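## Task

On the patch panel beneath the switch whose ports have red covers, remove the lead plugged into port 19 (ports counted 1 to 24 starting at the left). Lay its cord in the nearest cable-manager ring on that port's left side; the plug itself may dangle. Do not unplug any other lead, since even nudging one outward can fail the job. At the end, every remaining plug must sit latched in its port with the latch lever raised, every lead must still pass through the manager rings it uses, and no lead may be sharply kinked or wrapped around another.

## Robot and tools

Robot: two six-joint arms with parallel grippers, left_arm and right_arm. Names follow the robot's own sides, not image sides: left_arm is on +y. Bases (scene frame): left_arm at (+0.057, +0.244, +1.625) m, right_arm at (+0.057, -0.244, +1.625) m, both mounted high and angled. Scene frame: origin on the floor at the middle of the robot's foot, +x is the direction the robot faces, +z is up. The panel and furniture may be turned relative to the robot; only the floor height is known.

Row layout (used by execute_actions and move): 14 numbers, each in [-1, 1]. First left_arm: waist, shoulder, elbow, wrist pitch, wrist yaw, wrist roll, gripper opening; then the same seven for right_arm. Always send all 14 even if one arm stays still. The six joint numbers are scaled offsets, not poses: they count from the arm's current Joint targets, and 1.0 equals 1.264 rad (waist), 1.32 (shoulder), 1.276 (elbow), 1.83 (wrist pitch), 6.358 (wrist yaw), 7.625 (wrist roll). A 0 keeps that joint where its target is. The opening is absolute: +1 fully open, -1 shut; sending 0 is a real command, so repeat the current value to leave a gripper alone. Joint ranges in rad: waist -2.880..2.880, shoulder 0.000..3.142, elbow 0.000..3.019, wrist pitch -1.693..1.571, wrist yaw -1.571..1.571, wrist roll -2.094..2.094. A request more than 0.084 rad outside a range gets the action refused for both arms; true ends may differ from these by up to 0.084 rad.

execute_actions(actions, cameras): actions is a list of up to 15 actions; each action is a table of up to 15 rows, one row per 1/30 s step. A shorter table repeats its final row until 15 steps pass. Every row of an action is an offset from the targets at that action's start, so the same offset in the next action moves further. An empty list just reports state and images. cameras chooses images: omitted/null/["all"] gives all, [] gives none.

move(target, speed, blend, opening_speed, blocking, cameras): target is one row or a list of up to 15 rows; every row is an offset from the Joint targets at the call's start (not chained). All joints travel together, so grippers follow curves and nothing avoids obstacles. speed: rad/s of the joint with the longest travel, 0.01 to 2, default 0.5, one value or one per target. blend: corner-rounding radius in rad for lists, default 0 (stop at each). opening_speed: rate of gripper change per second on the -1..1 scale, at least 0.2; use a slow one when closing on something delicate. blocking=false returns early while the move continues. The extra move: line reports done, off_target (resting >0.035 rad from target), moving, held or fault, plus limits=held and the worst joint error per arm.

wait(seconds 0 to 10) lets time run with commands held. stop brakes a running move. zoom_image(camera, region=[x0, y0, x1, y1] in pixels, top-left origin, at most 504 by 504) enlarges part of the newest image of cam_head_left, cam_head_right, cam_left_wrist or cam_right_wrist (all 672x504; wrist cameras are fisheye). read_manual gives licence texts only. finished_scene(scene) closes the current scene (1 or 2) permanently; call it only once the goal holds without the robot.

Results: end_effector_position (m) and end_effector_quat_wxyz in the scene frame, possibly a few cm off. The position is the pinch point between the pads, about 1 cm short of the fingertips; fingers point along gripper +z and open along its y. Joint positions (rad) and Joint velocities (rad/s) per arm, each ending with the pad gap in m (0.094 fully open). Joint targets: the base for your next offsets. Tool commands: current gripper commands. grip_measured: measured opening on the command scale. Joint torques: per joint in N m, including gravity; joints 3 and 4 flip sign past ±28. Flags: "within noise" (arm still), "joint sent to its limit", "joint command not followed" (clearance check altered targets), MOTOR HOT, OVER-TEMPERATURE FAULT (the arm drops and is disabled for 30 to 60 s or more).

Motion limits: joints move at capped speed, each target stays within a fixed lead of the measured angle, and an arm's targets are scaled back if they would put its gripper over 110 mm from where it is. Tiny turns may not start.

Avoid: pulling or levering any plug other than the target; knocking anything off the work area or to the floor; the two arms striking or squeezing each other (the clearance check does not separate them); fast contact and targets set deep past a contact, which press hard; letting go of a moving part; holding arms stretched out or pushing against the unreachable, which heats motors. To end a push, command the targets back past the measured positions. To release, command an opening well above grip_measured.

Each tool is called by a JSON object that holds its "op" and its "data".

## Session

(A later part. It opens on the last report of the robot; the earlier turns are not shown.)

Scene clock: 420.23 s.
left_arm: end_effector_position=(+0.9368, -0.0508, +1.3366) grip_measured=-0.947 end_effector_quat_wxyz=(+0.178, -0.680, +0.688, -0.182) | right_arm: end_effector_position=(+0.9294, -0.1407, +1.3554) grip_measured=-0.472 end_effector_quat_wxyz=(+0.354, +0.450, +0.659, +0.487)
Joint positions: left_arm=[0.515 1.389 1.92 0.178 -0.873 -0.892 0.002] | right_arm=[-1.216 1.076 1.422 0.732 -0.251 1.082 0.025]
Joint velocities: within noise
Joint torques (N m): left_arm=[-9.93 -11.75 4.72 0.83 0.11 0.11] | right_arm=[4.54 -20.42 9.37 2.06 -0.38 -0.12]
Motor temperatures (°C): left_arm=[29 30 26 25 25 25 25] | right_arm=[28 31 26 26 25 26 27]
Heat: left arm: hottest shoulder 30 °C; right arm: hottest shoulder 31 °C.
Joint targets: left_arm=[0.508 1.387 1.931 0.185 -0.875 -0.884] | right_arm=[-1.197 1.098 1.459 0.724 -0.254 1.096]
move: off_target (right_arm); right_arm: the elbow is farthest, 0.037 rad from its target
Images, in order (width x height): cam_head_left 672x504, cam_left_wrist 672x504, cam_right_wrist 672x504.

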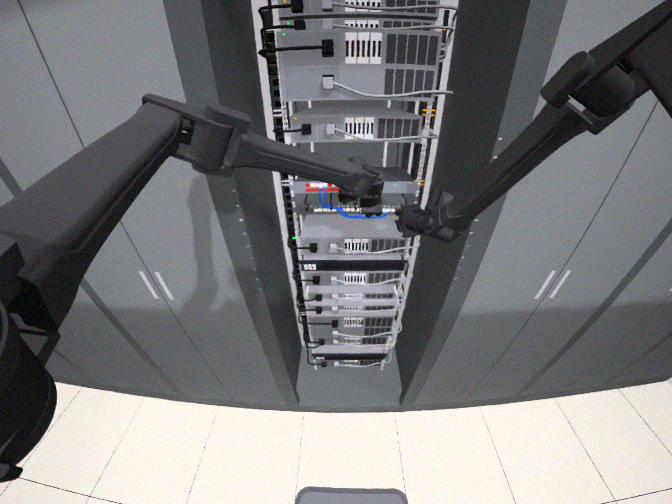

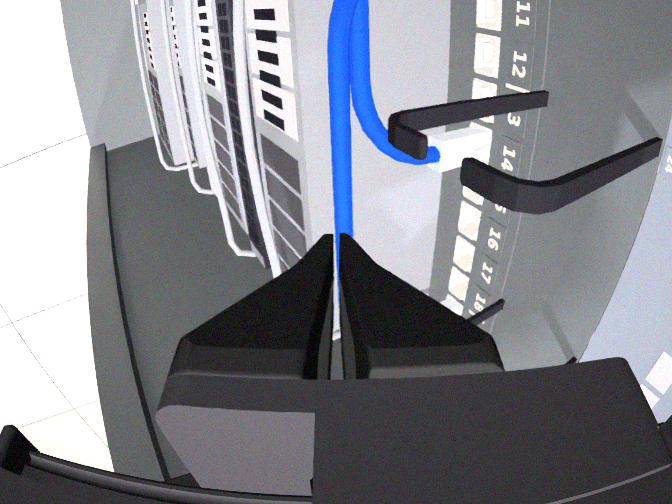

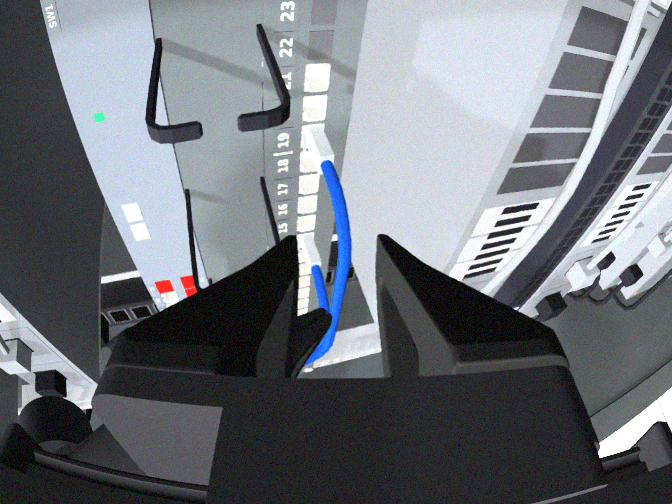

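{"op": "zoom_image", "data": {"camera": "cam_right_wrist", "region": [270, 90, 370, 200]}}

Scaled by 4.582 from the camera's 672x504 image, which has a finer 960x720 frame.

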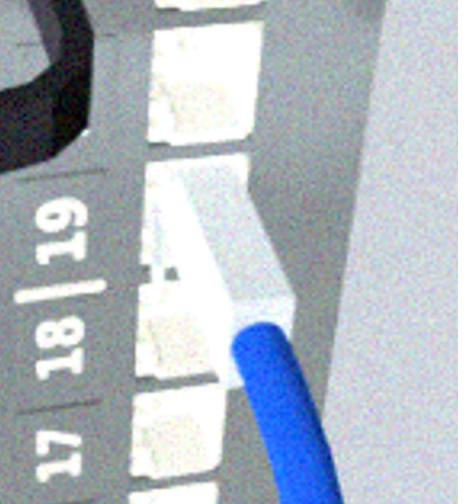

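{"op": "move", "data": {"target": [0,0,0,0,0,0,-0.95,0.0468,0.0823,0.1778,-0.0714,0.0043,-0.0071,-0.5], "speed": 0.2, "cameras": ["cam_left_wrist","cam_right_wrist"]}}

{"op": "zoom_image", "data": {"camera": "cam_right_wrist", "region": [200, 100, 500, 400]}}

Scene clock: 453.13 s.
left_arm: end_effector_position=(+0.9368, -0.0508, +1.3366) grip_measured=-0.947 end_effector_quat_wxyz=(+0.178, -0.680, +0.688, -0.182) | right_arm: end_effector_position=(+0.9804, -0.1170, +1.3426) grip_measured=-0.498 end_effector_quat_wxyz=(+0.343, +0.458, +0.655, +0.494)
Joint positions: left_arm=[0.515 1.389 1.92 0.178 -0.873 -0.892 0.002] | right_arm=[-1.158 1.183 1.64 0.601 -0.23 1.056 0.024]
Joint velocities: within noise
Joint torques (N m): left_arm=[-9.52 -11.52 4.71 0.94 0.12 0.12] | right_arm=[5.89 -21.71 11.02 2.1 -0.17 -0.34]
Motor temperatures (°C): left_arm=[29 30 26 25 25 25 25] | right_arm=[28 31 29 26 25 26 27]
Heat: left arm: hottest shoulder 30 °C; right arm: hottest shoulder 31 °C.
Joint targets: left_arm=[0.508 1.387 1.931 0.185 -0.875 -0.884] | right_arm=[-1.138 1.206 1.686 0.594 -0.227 1.041]
move: off_target (right_arm); right_arm: the elbow is farthest, 0.046 rad from its target
Images, in order (width x height): cam_left_wrist 672x504, cam_right_wrist 672x504.

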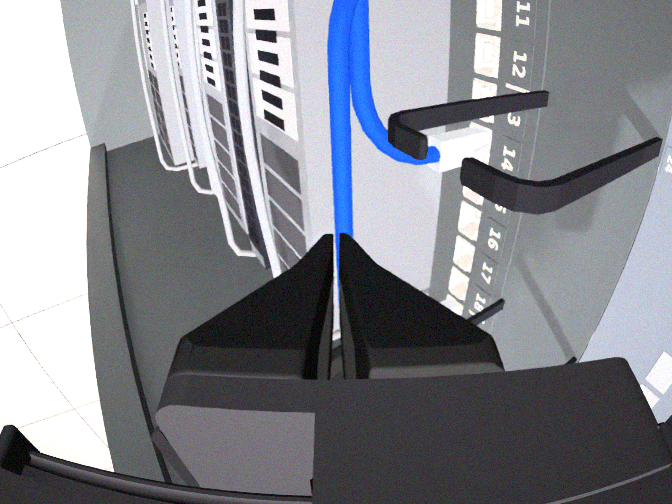

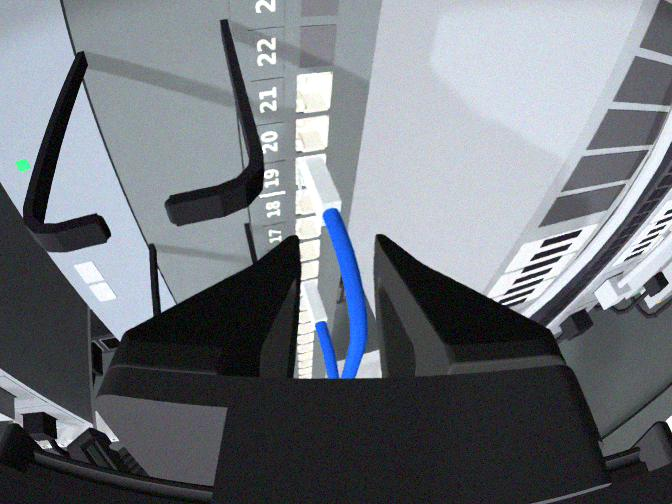

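Scaled by 1.680 from the camera's 672x504 image, which has a finer 960x720 frame.

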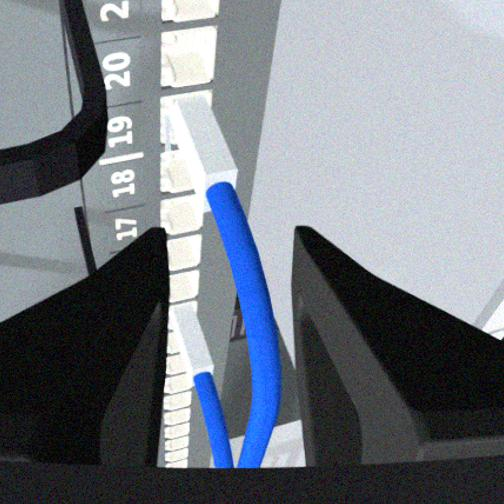

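{"op": "move", "data": {"target": [0,0,0,0,0,0,-0.95,0.0135,0.0374,0.0838,-0.0339,0.0013,-0.0016,-0.5], "speed": 0.1, "cameras": ["cam_left_wrist","cam_right_wrist"]}}

{"op": "zoom_image", "data": {"camera": "cam_right_wrist", "region": [240, 150, 440, 350]}}

Scene clock: 474.93 s.
left_arm: end_effector_position=(+0.9368, -0.0508, +1.3366) grip_measured=-0.947 end_effector_quat_wxyz=(+0.178, -0.680, +0.688, -0.182) | right_arm: end_effector_position=(+1.0033, -0.1101, +1.3379) grip_measured=-0.498 end_effector_quat_wxyz=(+0.341, +0.459, +0.655, +0.494)
Joint positions: left_arm=[0.515 1.389 1.92 0.178 -0.873 -0.892 0.002] | right_arm=[-1.142 1.232 1.744 0.539 -0.222 1.044 0.024]
Joint velocities: within noise
Joint torques (N m): left_arm=[-9.17 -11.34 4.74 0.99 0.11 0.16] | right_arm=[6.3 -22.12 11.66 2.1 -0.17 -0.39]
Motor temperatures (°C): left_arm=[29 30 26 25 25 25 25] | right_arm=[28 31 31 26 25 26 27]
Heat: left arm: hottest shoulder 30 °C; right arm: hottest shoulder 31 °C.
Joint targets: left_arm=[0.508 1.387 1.931 0.185 -0.875 -0.884] | right_arm=[-1.120 1.256 1.792 0.532 -0.218 1.030]
move: off_target (right_arm); right_arm: the elbow is farthest, 0.049 rad from its target
Images, in order (width x height): cam_left_wrist 672x504, cam_right_wrist 672x504.

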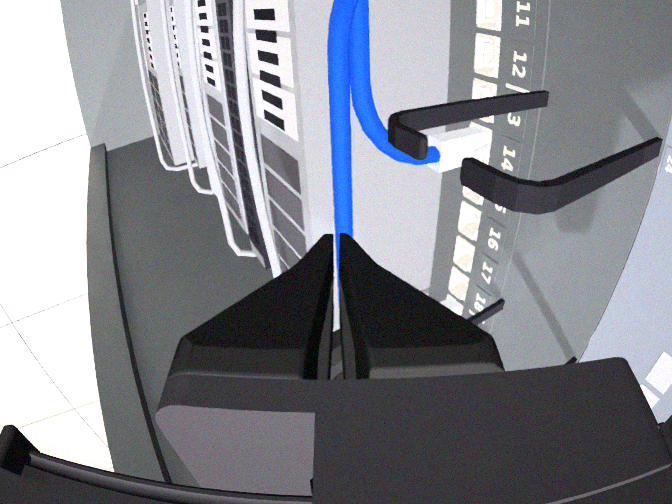

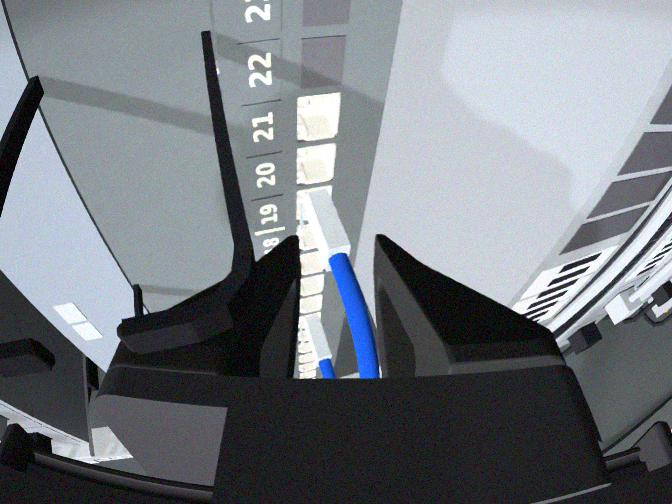

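Scaled by 2.520 from the camera's 672x504 image, which has a finer 960x720 frame.

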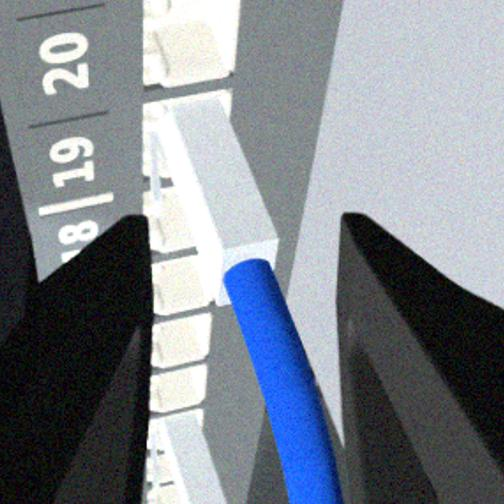

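{"op": "move", "data": {"target": [0,0,0,0,0,0,-0.95,0,0,0,0,0,0,-0.83], "opening_speed": 0.3, "cameras": ["cam_right_wrist"]}}

{"op": "zoom_image", "data": {"camera": "cam_right_wrist", "region": [240, 150, 440, 350]}}

Scene clock: 489.97 s.
left_arm: end_effector_position=(+0.9368, -0.0508, +1.3366) grip_measured=-0.947 end_effector_quat_wxyz=(+0.178, -0.680, +0.688, -0.182) | right_arm: end_effector_position=(+1.0031, -0.1086, +1.3372) grip_measured=-0.827 end_effector_quat_wxyz=(+0.342, +0.457, +0.657, +0.494)
Joint positions: left_arm=[0.515 1.389 1.92 0.178 -0.873 -0.892 0.002] | right_arm=[-1.139 1.235 1.746 0.54 -0.223 1.036 0.008]
Joint velocities: within noise
Joint torques (N m): left_arm=[-9.64 -11.75 4.77 0.83 0.11 0.14] | right_arm=[6.12 -22.59 11.59 2.06 -0.12 -0.3]
Motor temperatures (°C): left_arm=[29 30 26 25 25 25 25] | right_arm=[28 34 32 26 25 26 27]
Heat: left arm: hottest shoulder 30 °C; right arm: hottest shoulder 34 °C.
Joint targets: left_arm=[0.508 1.387 1.931 0.185 -0.875 -0.884] | right_arm=[-1.121 1.256 1.793 0.532 -0.218 1.029]
move: off_target (right_arm); right_arm: the elbow is farthest, 0.046 rad from its target
Images, in order (width x height): cam_right_wrist 672x504.

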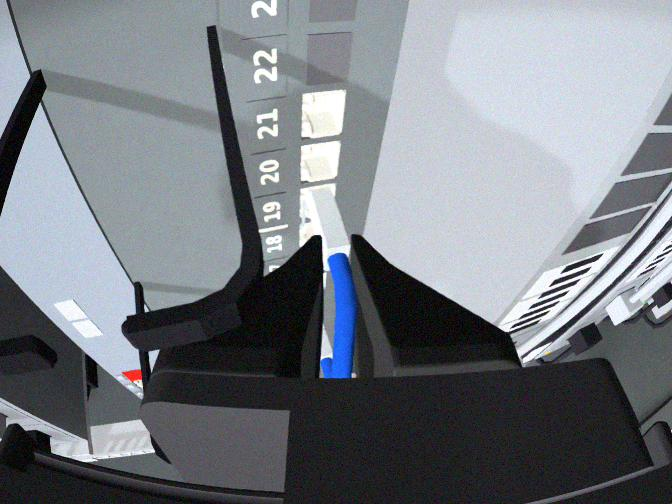

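Scaled by 2.520 from the camera's 672x504 image, which has a finer 960x720 frame.

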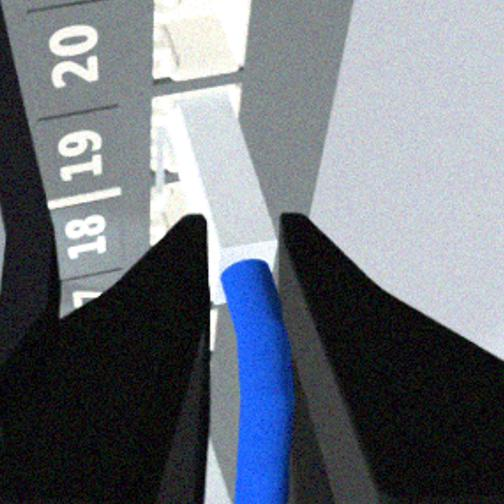

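{"op": "move", "data": {"target": [0,0,0,0,0,0,-0.95,0,0,0,0,0,0,-0.97], "opening_speed": 0.2, "cameras": ["cam_right_wrist"]}}

{"op": "zoom_image", "data": {"camera": "cam_right_wrist", "region": [240, 150, 440, 350]}}

Scene clock: 493.23 s.
left_arm: end_effector_position=(+0.9368, -0.0508, +1.3366) grip_measured=-0.947 end_effector_quat_wxyz=(+0.178, -0.680, +0.688, -0.182) | right_arm: end_effector_position=(+1.0033, -0.1086, +1.3377) grip_measured=-0.849 end_effector_quat_wxyz=(+0.343, +0.455, +0.657, +0.494)
Joint positions: left_arm=[0.515 1.389 1.92 0.178 -0.873 -0.892 0.002] | right_arm=[-1.139 1.235 1.746 0.542 -0.224 1.033 0.007]
Joint velocities: within noise
Joint torques (N m): left_arm=[-9.88 -11.75 4.68 0.81 0.11 0.14] | right_arm=[6.18 -22.48 11.64 1.92 -0.09 -0.27]
Motor temperatures (°C): left_arm=[29 30 26 25 25 25 25] | right_arm=[28 33 32 26 25 26 28]
Heat: left arm: hottest shoulder 30 °C; right arm: hottest shoulder 33 °C.
Joint targets: left_arm=[0.508 1.387 1.931 0.185 -0.875 -0.884] | right_arm=[-1.121 1.256 1.793 0.532 -0.218 1.029]
move: off_target (right_arm); right_arm: the elbow is farthest, 0.047 rad from its target
Images, in order (width x height): cam_right_wrist 672x504.

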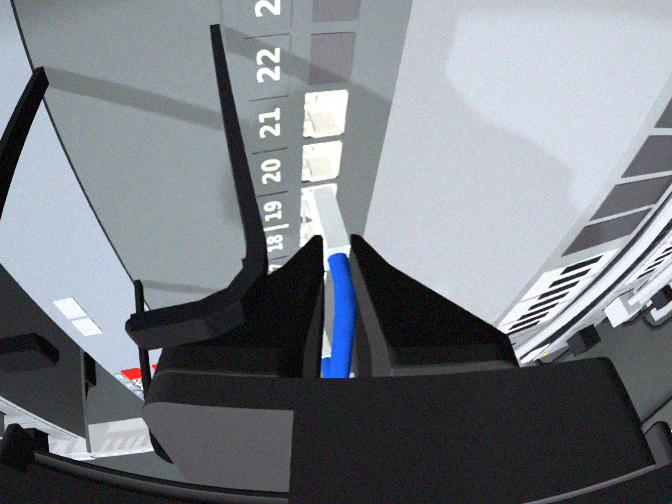

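Scaled by 2.520 from the camera's 672x504 image, which has a finer 960x720 frame.

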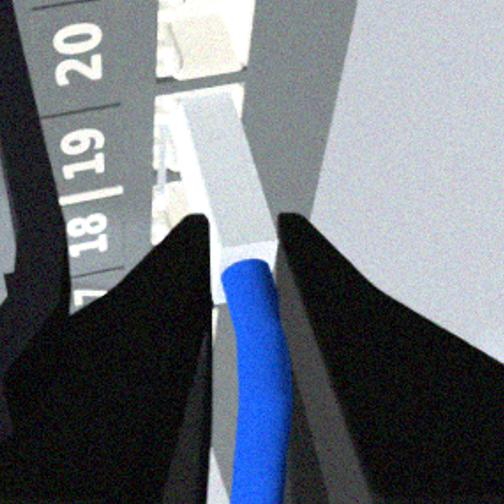

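{"op": "zoom_image", "data": {"camera": "cam_right_wrist", "region": [290, 175, 360, 245]}}

{"op": "zoom_image", "data": {"camera": "cam_left_wrist", "region": [380, 90, 540, 220]}}

Scaled by 7.200 from the camera's 672x504 image, which has a finer 960x720 frame.

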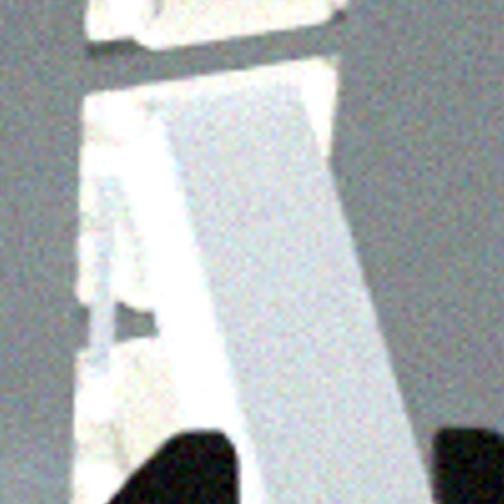

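This scene's latest camera images include none from cam_left_wrist. They are from: cam_right_wrist. cam_left_wrist's image comes with the result of a call that names it in "cameras".

{"op": "move", "data": {"target": [[0,0,0,0,0,0,-0.95,0,0,0,0,0,0,-0.5],[0,0,0,0,0,0,-0.95,0.0097,0.0158,0.048,-0.0232,0.0008,-0.0017,-0.5]], "speed": 0.08, "cameras": ["cam_right_wrist","cam_left_wrist"]}}

{"op": "zoom_image", "data": {"camera": "cam_right_wrist", "region": [270, 170, 400, 300]}}

Scene clock: 516.47 s.
left_arm: end_effector_position=(+0.9368, -0.0508, +1.3366) grip_measured=-0.947 end_effector_quat_wxyz=(+0.178, -0.680, +0.688, -0.182) | right_arm: end_effector_position=(+1.0145, -0.1056, +1.3363) grip_measured=-0.502 end_effector_quat_wxyz=(+0.338, +0.459, +0.658, +0.492)
Joint positions: left_arm=[0.515 1.389 1.92 0.178 -0.873 -0.892 0.002] | right_arm=[-1.131 1.255 1.799 0.496 -0.217 1.031 0.023]
Joint velocities: within noise
Joint torques (N m): left_arm=[-9.58 -11.75 4.71 0.85 0.11 0.14] | right_arm=[6.77 -22.83 12.52 2.04 -0.16 -0.37]
Motor temperatures (°C): left_arm=[29 30 26 25 25 25 25] | right_arm=[28 32 33 26 25 26 29]
Heat: left arm: hottest shoulder 30 °C; right arm: hottest elbow 33 °C.
Joint targets: left_arm=[0.508 1.387 1.931 0.185 -0.875 -0.884] | right_arm=[-1.108 1.277 1.854 0.489 -0.213 1.016]
move: off_target (right_arm); right_arm: the elbow is farthest, 0.056 rad from its target
Images, in order (width x height): cam_left_wrist 672x504, cam_right_wrist 672x504.

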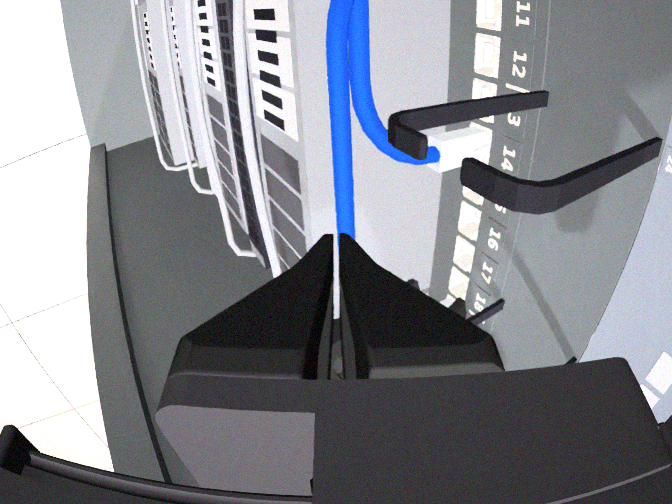

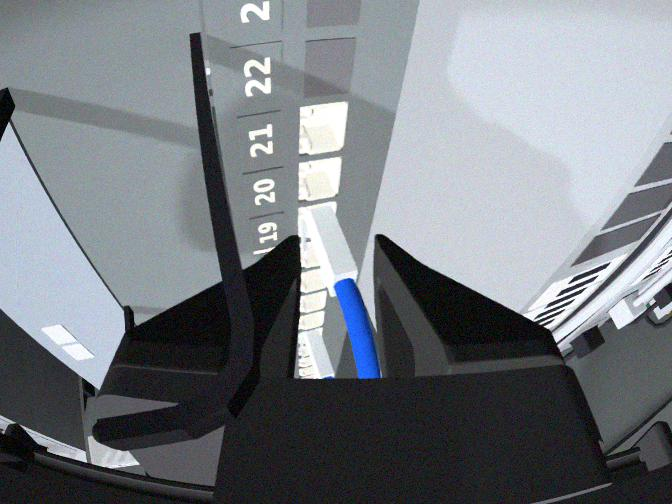

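Scaled by 3.877 from the camera's 672x504 image, which has a finer 960x720 frame.

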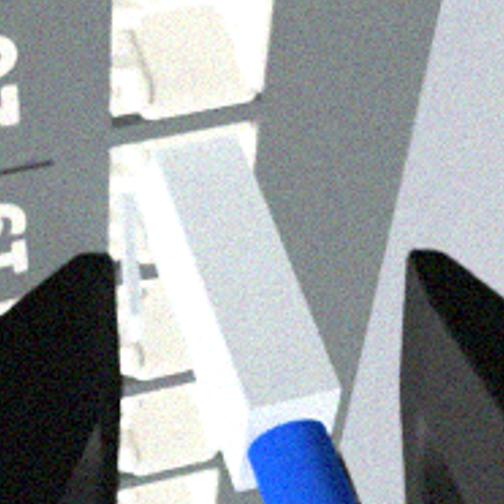

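{"op": "move", "data": {"target": [0,0,0,0,0,0,-0.95,0.0028,-0.005,-0.0033,-0.0013,0.0002,-0.0003,-0.75], "opening_speed": 0.25, "cameras": ["cam_right_wrist"]}}

{"op": "zoom_image", "data": {"camera": "cam_right_wrist", "region": [270, 170, 400, 300]}}

Scene clock: 528.37 s.
left_arm: end_effector_position=(+0.9368, -0.0508, +1.3366) grip_measured=-0.947 end_effector_quat_wxyz=(+0.178, -0.680, +0.688, -0.182) | right_arm: end_effector_position=(+1.0143, -0.1036, +1.3367) grip_measured=-0.745 end_effector_quat_wxyz=(+0.337, +0.458, +0.659, +0.492)
Joint positions: left_arm=[0.515 1.389 1.92 0.178 -0.873 -0.892 0.002] | right_arm=[-1.125 1.255 1.799 0.493 -0.216 1.024 0.012]
Joint velocities: within noise
Joint torques (N m): left_arm=[-10.05 -11.58 4.75 0.81 0.12 0.14] | right_arm=[6.59 -22.95 12.15 2.03 -0.18 -0.34]
Motor temperatures (°C): left_arm=[29 30 26 25 25 25 25] | right_arm=[28 33 33 26 25 26 28]
Heat: left arm: hottest shoulder 30 °C; right arm: hottest shoulder 33 °C.
Joint targets: left_arm=[0.508 1.387 1.931 0.185 -0.875 -0.884] | right_arm=[-1.105 1.270 1.849 0.487 -0.212 1.014]
move: off_target (right_arm); right_arm: the elbow is farthest, 0.051 rad from its target
Images, in order (width x height): cam_right_wrist 672x504.

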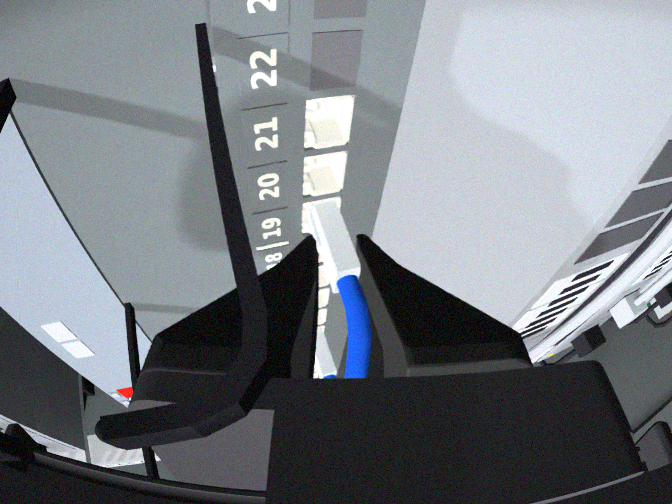

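Scaled by 3.877 from the camera's 672x504 image, which has a finer 960x720 frame.

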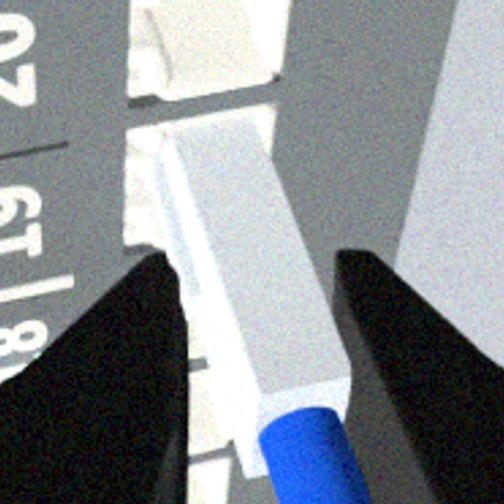

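{"op": "move", "data": {"target": [0,0,0,0,0,0,-0.95,0,0,0,0,0,0,-0.97], "opening_speed": 0.2, "cameras": ["cam_right_wrist"]}}

{"op": "zoom_image", "data": {"camera": "cam_right_wrist", "region": [270, 170, 400, 300]}}

Scene clock: 531.97 s.
left_arm: end_effector_position=(+0.9368, -0.0508, +1.3366) grip_measured=-0.947 end_effector_quat_wxyz=(+0.178, -0.680, +0.688, -0.182) | right_arm: end_effector_position=(+1.0142, -0.1033, +1.3369) grip_measured=-0.820 end_effector_quat_wxyz=(+0.337, +0.457, +0.659, +0.493)
Joint positions: left_arm=[0.515 1.389 1.92 0.178 -0.873 -0.892 0.002] | right_arm=[-1.125 1.255 1.799 0.493 -0.217 1.024 0.008]
Joint velocities: within noise
Joint torques (N m): left_arm=[-9.29 -11.63 4.79 0.95 0.12 0.14] | right_arm=[6.53 -22.95 12.18 2.11 -0.12 -0.34]
Motor temperatures (°C): left_arm=[29 30 26 25 25 25 25] | right_arm=[28 34 33 26 25 26 28]
Heat: left arm: hottest shoulder 30 °C; right arm: hottest shoulder 34 °C.
Joint targets: left_arm=[0.508 1.387 1.931 0.185 -0.875 -0.884] | right_arm=[-1.105 1.270 1.849 0.487 -0.212 1.014]
move: off_target (right_arm); right_arm: the elbow is farthest, 0.050 rad from its target
Images, in order (width x height): cam_right_wrist 672x504.

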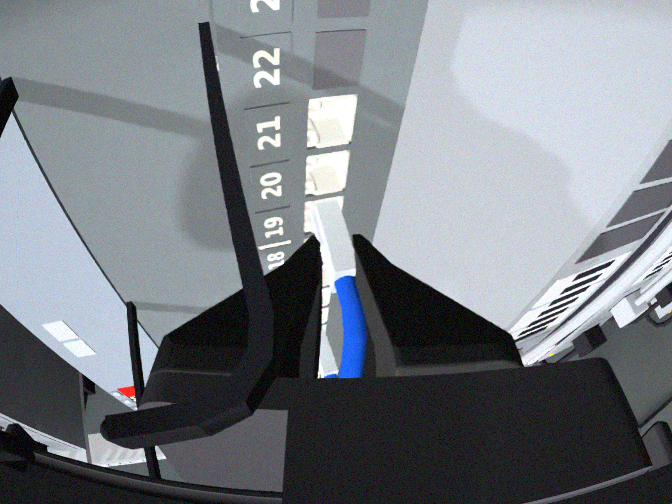

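Scaled by 3.877 from the camera's 672x504 image, which has a finer 960x720 frame.

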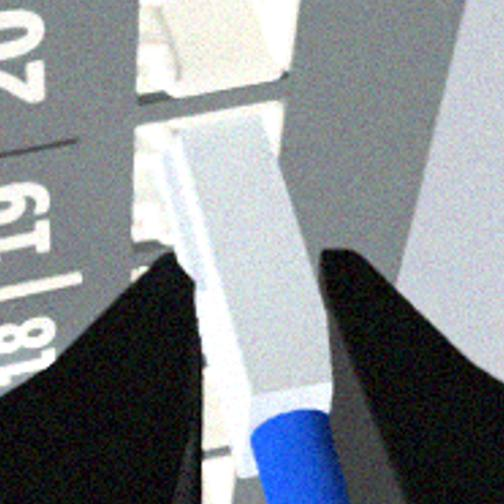

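{"op": "move", "data": {"target": [0,0,0,0,0,0,-0.95,-0.004,-0.0543,-0.1523,0.0675,-0.0003,0.0004,-0.97], "speed": 0.1, "cameras": ["cam_right_wrist","cam_left_wrist"]}}

{"op": "zoom_image", "data": {"camera": "cam_right_wrist", "region": [220, 120, 450, 400]}}

Scene clock: 540.90 s.
left_arm: end_effector_position=(+0.9368, -0.0508, +1.3366) grip_measured=-0.947 end_effector_quat_wxyz=(+0.178, -0.680, +0.688, -0.182) | right_arm: end_effector_position=(+1.0071, -0.1038, +1.3367) grip_measured=-0.849 end_effector_quat_wxyz=(+0.355, +0.458, +0.648, +0.494)
Joint positions: left_arm=[0.515 1.389 1.92 0.178 -0.873 -0.892 0.002] | right_arm=[-1.122 1.256 1.763 0.571 -0.205 1.024 0.007]
Joint velocities: within noise
Joint torques (N m): left_arm=[-9.64 -11.46 4.75 0.77 0.13 0.13] | right_arm=[5.89 -29.39 -2.84 3.71 -0.66 -0.3]
Motor temperatures (°C): left_arm=[29 30 26 25 25 25 25] | right_arm=[28 34 33 26 25 26 29]
Heat: left arm: hottest shoulder 30 °C; right arm: hottest shoulder 34 °C.
Joint targets: left_arm=[0.508 1.387 1.931 0.185 -0.875 -0.884] | right_arm=[-1.110 1.199 1.655 0.610 -0.214 1.017]
move: off_target (right_arm); right_arm: the elbow is farthest, 0.108 rad from its target
Images, in order (width x height): cam_left_wrist 672x504, cam_right_wrist 672x504.

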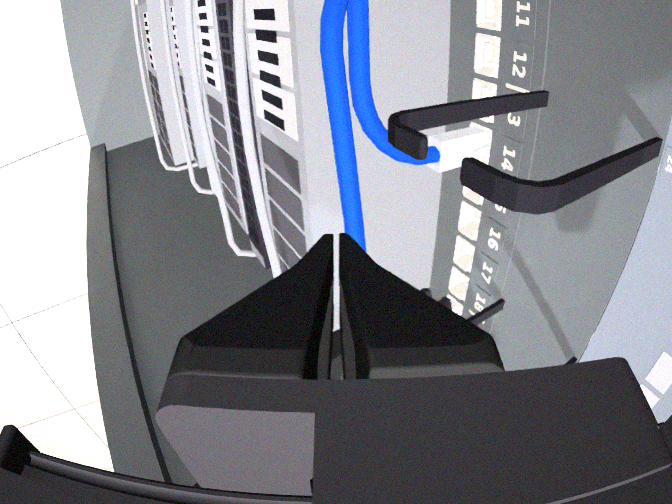

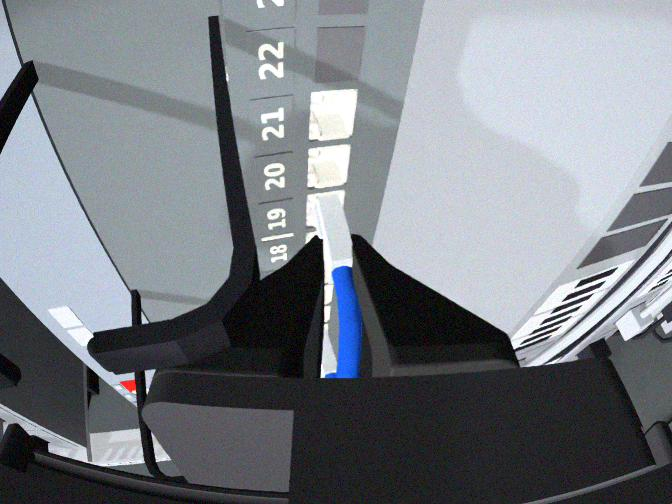

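Scaled by 1.800 from the camera's 672x504 image, which has a finer 960x720 frame.

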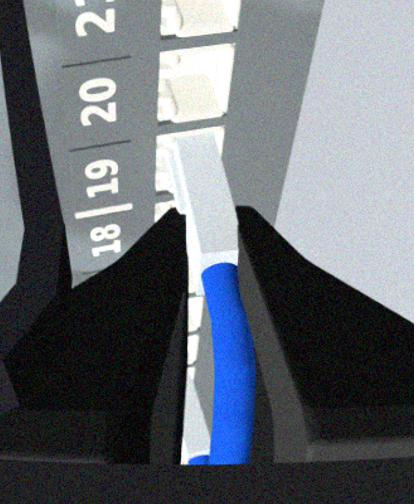

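{"op": "move", "data": {"target": [[0,0,0,0,0,0,-0.95,0.004,0.0538,0.1136,-0.0328,0.0006,0,-0.97],[0,0,0,0,0,0,-0.95,0.004,0.0538,0.1136,-0.0328,0.0006,0,-0.5]], "speed": 0.15, "cameras": ["cam_right_wrist"]}}

{"op": "zoom_image", "data": {"camera": "cam_right_wrist", "region": [270, 170, 400, 300]}}

Scene clock: 570.20 s.
left_arm: end_effector_position=(+0.9368, -0.0508, +1.3366) grip_measured=-0.947 end_effector_quat_wxyz=(+0.178, -0.680, +0.688, -0.182) | right_arm: end_effector_position=(+1.0106, -0.1042, +1.3376) grip_measured=-0.503 end_effector_quat_wxyz=(+0.355, +0.458, +0.648, +0.494)
Joint positions: left_arm=[0.515 1.389 1.92 0.178 -0.873 -0.892 0.002] | right_arm=[-1.121 1.259 1.776 0.56 -0.204 1.024 0.023]
Joint velocities: within noise
Joint torques (N m): left_arm=[-9.82 -11.58 4.68 0.83 0.12 0.13] | right_arm=[6.3 -23.47 9.47 2.04 -0.54 -0.3]
Motor temperatures (°C): left_arm=[29 30 26 25 25 25 25] | right_arm=[28 39 31 26 26 26 29]
Heat: left arm: hottest shoulder 30 °C; right arm: hottest shoulder 39 °C.
Joint targets: left_arm=[0.508 1.387 1.931 0.185 -0.875 -0.884] | right_arm=[-1.105 1.270 1.800 0.550 -0.210 1.017]
move: done
Images, in order (width x height): cam_right_wrist 672x504.

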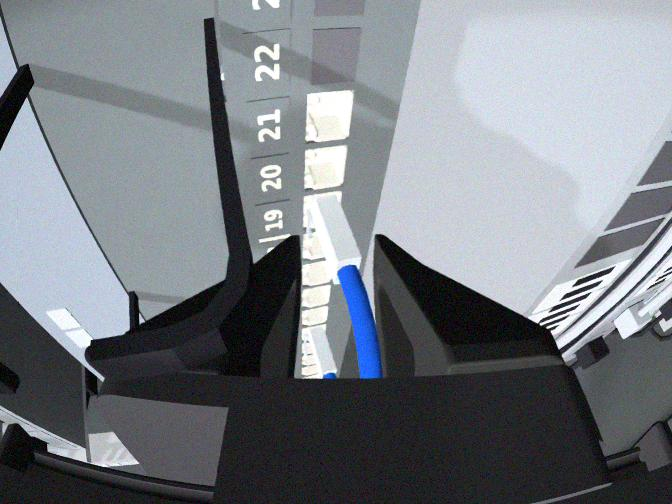

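Scaled by 3.877 from the camera's 672x504 image, which has a finer 960x720 frame.

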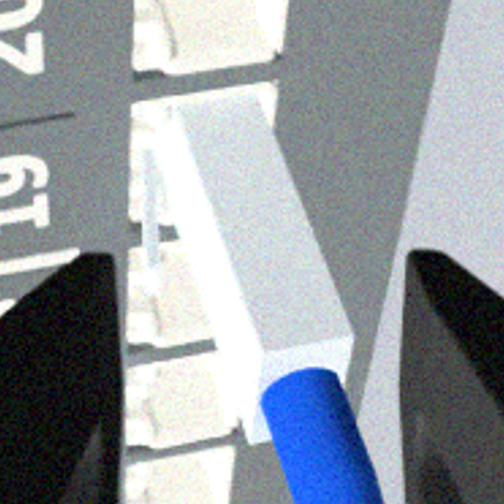

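{"op": "move", "data": {"target": [0,0,0,0,0,0,-0.95,-0.052,0.0169,-0.021,0.1057,-0.0165,0.0124,-0.5], "speed": 0.15, "cameras": ["cam_right_wrist"]}}

{"op": "zoom_image", "data": {"camera": "cam_right_wrist", "region": [240, 130, 440, 330]}}

Scene clock: 576.27 s.
left_arm: end_effector_position=(+0.9368, -0.0508, +1.3366) grip_measured=-0.947 end_effector_quat_wxyz=(+0.178, -0.680, +0.688, -0.182) | right_arm: end_effector_position=(+1.0088, -0.1040, +1.3474) grip_measured=-0.502 end_effector_quat_wxyz=(+0.373, +0.431, +0.613, +0.547)
Joint positions: left_arm=[0.515 1.389 1.92 0.178 -0.873 -0.892 0.002] | right_arm=[-1.153 1.291 1.776 0.711 -0.308 1.098 0.023]
Joint velocities: within noise
Joint torques (N m): left_arm=[-9.47 -11.87 4.72 0.9 0.13 0.13] | right_arm=[3.08 -24.35 6.82 3.7 -0.58 -0.14]
Motor temperatures (°C): left_arm=[29 30 26 25 25 25 25] | right_arm=[28 38 31 26 26 26 29]
Heat: left arm: hottest shoulder 30 °C; right arm: hottest shoulder 38 °C.
Joint targets: left_arm=[0.508 1.387 1.931 0.185 -0.875 -0.884] | right_arm=[-1.170 1.292 1.773 0.744 -0.315 1.112]
move: done
Images, in order (width x height): cam_right_wrist 672x504.

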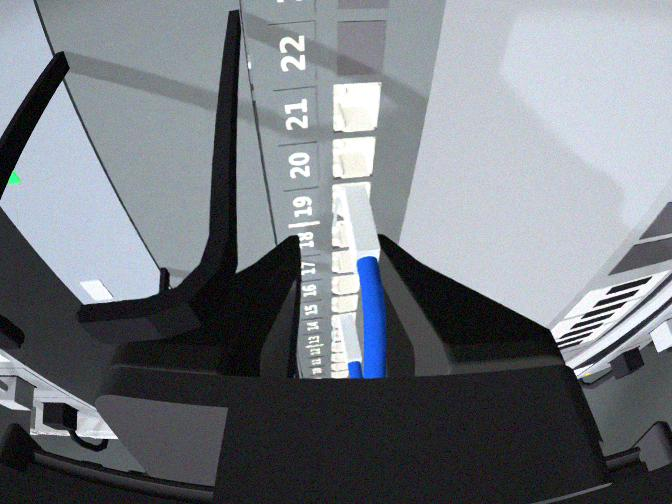

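Scaled by 2.520 from the camera's 672x504 image, which has a finer 960x720 frame.

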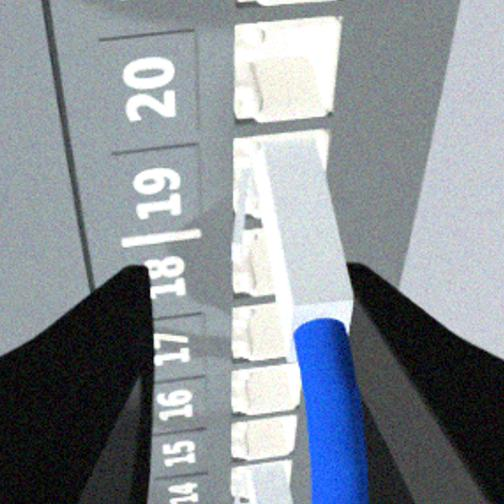

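{"op": "move", "data": {"target": [0,0,0,0,0,0,-0.95,-0.0131,0.0054,-0.0185,0.0185,-0.0007,0.0017,-0.48], "speed": 0.1, "cameras": ["cam_right_wrist"]}}

Scene clock: 586.07 s.
left_arm: end_effector_position=(+0.9368, -0.0508, +1.3366) grip_measured=-0.947 end_effector_quat_wxyz=(+0.178, -0.680, +0.688, -0.182) | right_arm: end_effector_position=(+1.0035, -0.1081, +1.3459) grip_measured=-0.482 end_effector_quat_wxyz=(+0.381, +0.427, +0.609, +0.549)
Joint positions: left_arm=[0.515 1.389 1.92 0.178 -0.873 -0.892 0.002] | right_arm=[-1.167 1.291 1.757 0.755 -0.315 1.11 0.024]
Joint velocities: within noise
Joint torques (N m): left_arm=[-9.64 -11.69 4.68 0.96 0.12 0.13] | right_arm=[2.78 -23.82 6.3 3.29 -0.44 -0.1]
Motor temperatures (°C): left_arm=[29 30 26 25 25 25 25] | right_arm=[28 36 30 26 26 26 29]
Heat: left arm: hottest shoulder 30 °C; right arm: hottest shoulder 36 °C.
Joint targets: left_arm=[0.508 1.387 1.931 0.185 -0.875 -0.884] | right_arm=[-1.187 1.299 1.750 0.778 -0.319 1.125]
move: done
Images, in order (width x height): cam_right_wrist 672x504.

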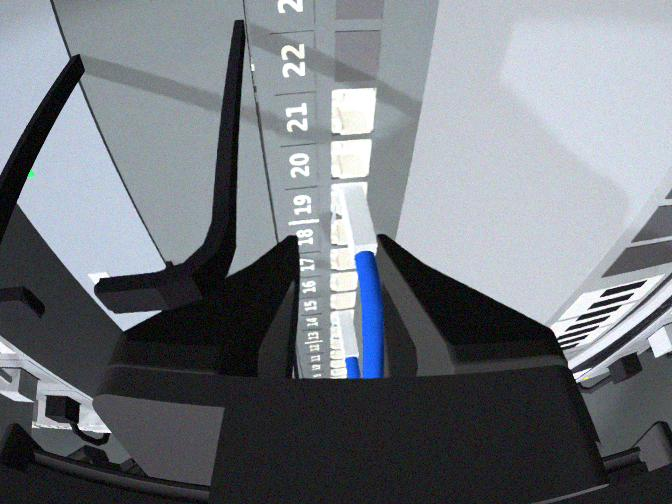

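{"op": "move", "data": {"target": [0,0,0,0,0,0,-0.95,-0.0182,0,-0.0157,0.0158,-0.0006,0.0017,-0.48], "speed": 0.1, "cameras": ["cam_right_wrist"]}}

{"op": "zoom_image", "data": {"camera": "cam_right_wrist", "region": [240, 130, 440, 330]}}

Scene clock: 603.13 s.
left_arm: end_effector_position=(+0.9368, -0.0508, +1.3366) grip_measured=-0.947 end_effector_quat_wxyz=(+0.178, -0.680, +0.688, -0.182) | right_arm: end_effector_position=(+0.9981, -0.1155, +1.3418) grip_measured=-0.482 end_effector_quat_wxyz=(+0.388, +0.424, +0.609, +0.547)
Joint positions: left_arm=[0.515 1.389 1.92 0.178 -0.873 -0.892 0.002] | right_arm=[-1.19 1.291 1.739 0.789 -0.32 1.123 0.024]
Joint velocities: within noise
Joint torques (N m): left_arm=[-9.88 -11.11 4.82 0.98 0.11 0.12] | right_arm=[2.61 -23.65 6.01 3.04 -0.4 -0.12]
Motor temperatures (°C): left_arm=[29 30 26 25 25 25 25] | right_arm=[28 35 30 26 26 26 28]
Heat: left arm: hottest shoulder 30 °C; right arm: hottest shoulder 35 °C.
Joint targets: left_arm=[0.508 1.387 1.931 0.185 -0.875 -0.884] | right_arm=[-1.210 1.299 1.730 0.807 -0.323 1.138]
move: done
Images, in order (width x height): cam_right_wrist 672x504.

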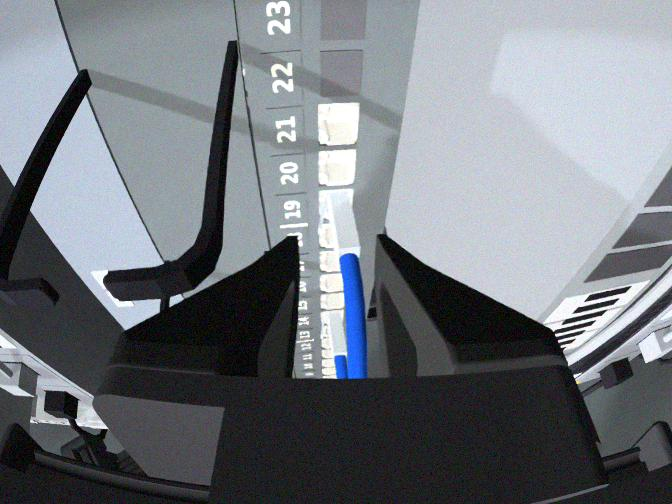

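Scaled by 2.520 from the camera's 672x504 image, which has a finer 960x720 frame.

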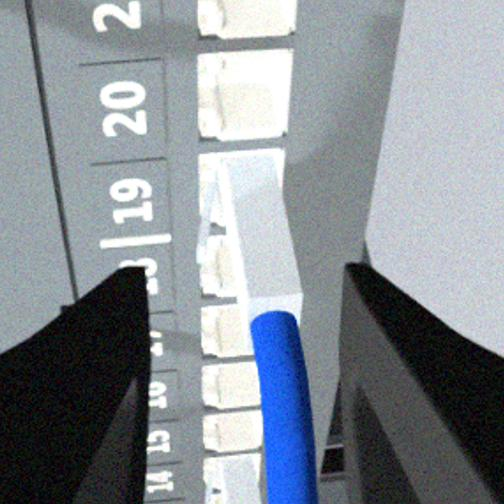

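{"op": "move", "data": {"target": [0,0,0,0,0,0,-0.95,0.0459,0.0402,0.116,-0.0497,0.0016,-0.0043,-0.48], "speed": 0.08, "cameras": ["cam_right_wrist"]}}

{"op": "zoom_image", "data": {"camera": "cam_right_wrist", "region": [240, 150, 440, 350]}}

Scene clock: 608.60 s.
left_arm: end_effector_position=(+0.9368, -0.0508, +1.3366) grip_measured=-0.947 end_effector_quat_wxyz=(+0.178, -0.680, +0.688, -0.182) | right_arm: end_effector_position=(+1.0154, -0.1074, +1.3362) grip_measured=-0.482 end_effector_quat_wxyz=(+0.379, +0.429, +0.609, +0.549)
Joint positions: left_arm=[0.515 1.389 1.92 0.178 -0.873 -0.892 0.002] | right_arm=[-1.174 1.33 1.826 0.723 -0.317 1.119 0.024]
Joint velocities: within noise
Joint torques (N m): left_arm=[-9.52 -11.34 4.81 0.9 0.12 0.14] | right_arm=[6.89 -22.95 12.08 2.06 -0.12 -0.34]
Motor temperatures (°C): left_arm=[29 30 26 25 25 25 25] | right_arm=[28 35 30 26 26 26 28]
Heat: left arm: hottest shoulder 30 °C; right arm: hottest shoulder 35 °C.
Joint targets: left_arm=[0.508 1.387 1.931 0.185 -0.875 -0.884] | right_arm=[-1.152 1.352 1.878 0.715 -0.313 1.105]
move: off_target (right_arm); right_arm: the elbow is farthest, 0.052 rad from its target
Images, in order (width x height): cam_right_wrist 672x504.

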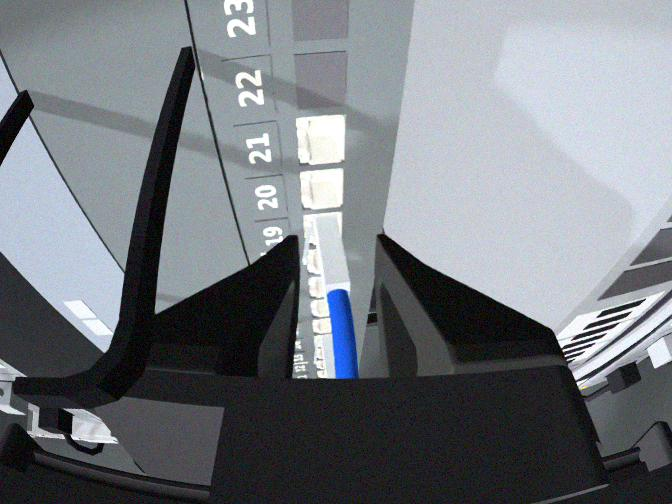

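Scaled by 2.520 from the camera's 672x504 image, which has a finer 960x720 frame.

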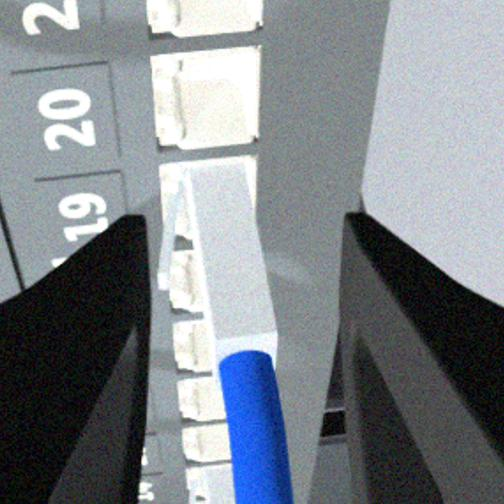

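{"op": "move", "data": {"target": [0,0,0,0,0,0,-0.95,0,0,0,0.023,0,0,-0.48], "speed": 0.08, "cameras": ["cam_right_wrist"]}}

{"op": "zoom_image", "data": {"camera": "cam_right_wrist", "region": [240, 150, 440, 350]}}

Scene clock: 618.77 s.
left_arm: end_effector_position=(+0.9368, -0.0508, +1.3366) grip_measured=-0.947 end_effector_quat_wxyz=(+0.178, -0.680, +0.688, -0.182) | right_arm: end_effector_position=(+1.0156, -0.1078, +1.3377) grip_measured=-0.482 end_effector_quat_wxyz=(+0.384, +0.426, +0.606, +0.550)
Joint positions: left_arm=[0.515 1.389 1.92 0.178 -0.873 -0.892 0.002] | right_arm=[-1.174 1.333 1.826 0.738 -0.317 1.118 0.024]
Joint velocities: within noise
Joint torques (N m): left_arm=[-9.7 -11.58 4.79 0.98 0.12 0.14] | right_arm=[6.77 -23.24 12.07 3.14 -0.13 -0.36]
Motor temperatures (°C): left_arm=[29 30 26 25 25 25 25] | right_arm=[28 36 31 26 26 26 28]
Heat: left arm: hottest shoulder 30 °C; right arm: hottest shoulder 36 °C.
Joint targets: left_arm=[0.508 1.387 1.931 0.185 -0.875 -0.884] | right_arm=[-1.152 1.352 1.878 0.758 -0.313 1.105]
move: off_target (right_arm); right_arm: the elbow is farthest, 0.052 rad from its target
Images, in order (width x height): cam_right_wrist 672x504.

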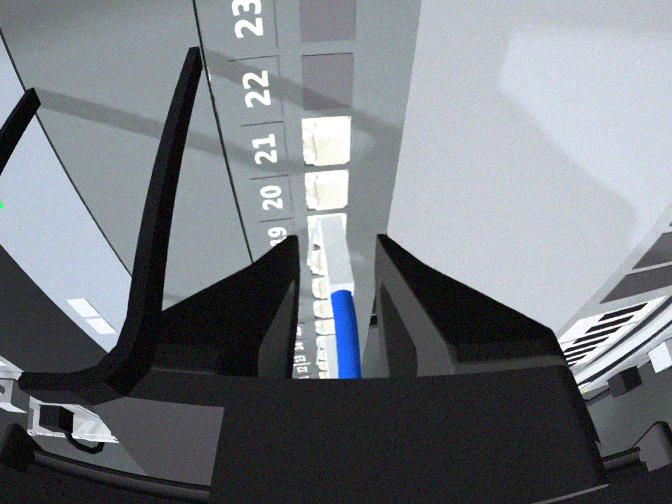

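Scaled by 2.520 from the camera's 672x504 image, which has a finer 960x720 frame.

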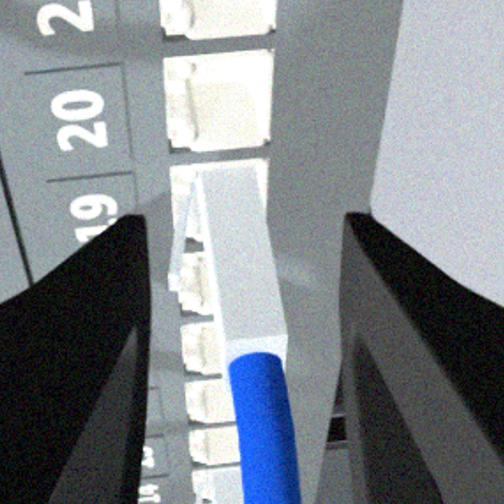

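{"op": "move", "data": {"target": [[0,0,0,0,0,0,-0.95,0,0,0,0.008,0,0,-0.48],[0,0,0,0,0,0,-0.95,0,0,0,0.008,0,0,-0.97]], "speed": 0.08, "opening_speed": 0.3, "cameras": ["cam_right_wrist"]}}

{"op": "zoom_image", "data": {"camera": "cam_right_wrist", "region": [240, 150, 440, 350]}}

Scene clock: 624.67 s.
left_arm: end_effector_position=(+0.9368, -0.0508, +1.3366) grip_measured=-0.947 end_effector_quat_wxyz=(+0.178, -0.680, +0.688, -0.182) | right_arm: end_effector_position=(+1.0158, -0.1086, +1.3393) grip_measured=-0.870 end_effector_quat_wxyz=(+0.394, +0.423, +0.603, +0.550)
Joint positions: left_arm=[0.515 1.389 1.92 0.178 -0.873 -0.892 0.002] | right_arm=[-1.172 1.336 1.826 0.759 -0.312 1.11 0.006]
Joint velocities: within noise
Joint torques (N m): left_arm=[-9.58 -11.75 4.68 0.88 0.11 0.13] | right_arm=[6.59 -23.53 12.05 2.91 -0.3 -0.28]
Motor temperatures (°C): left_arm=[29 30 26 25 25 25 25] | right_arm=[28 36 32 26 26 26 28]
Heat: left arm: hottest shoulder 30 °C; right arm: hottest shoulder 36 °C.
Joint targets: left_arm=[0.508 1.387 1.931 0.185 -0.875 -0.884] | right_arm=[-1.152 1.352 1.878 0.772 -0.313 1.105]
move: off_target (right_arm); target 2's new numbers were sent with right_arm's elbow 0.052 rad from that target; right_arm: the elbow is farthest, 0.052 rad from its target
Images, in order (width x height): cam_right_wrist 672x504.

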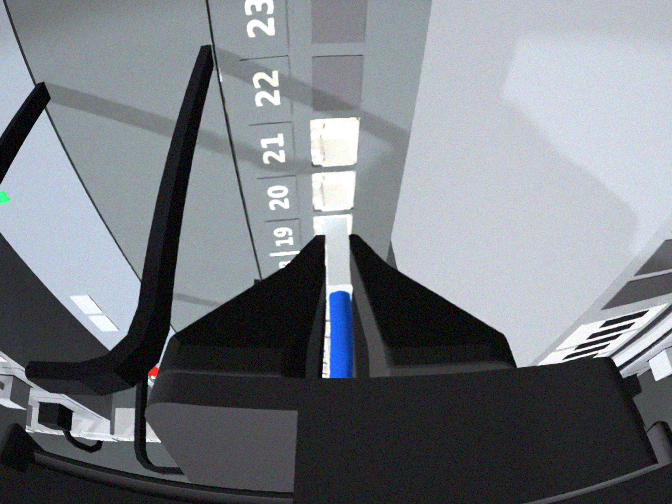

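Scaled by 2.520 from the camera's 672x504 image, which has a finer 960x720 frame.

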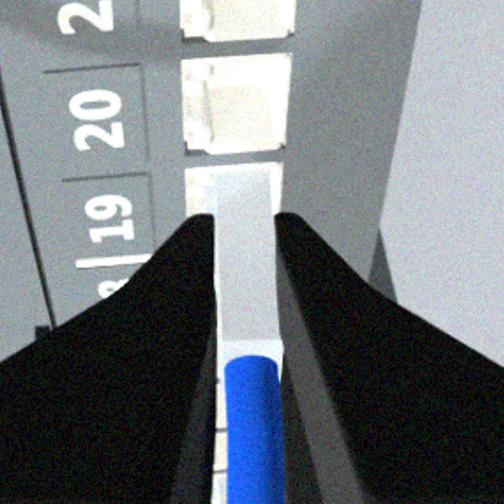

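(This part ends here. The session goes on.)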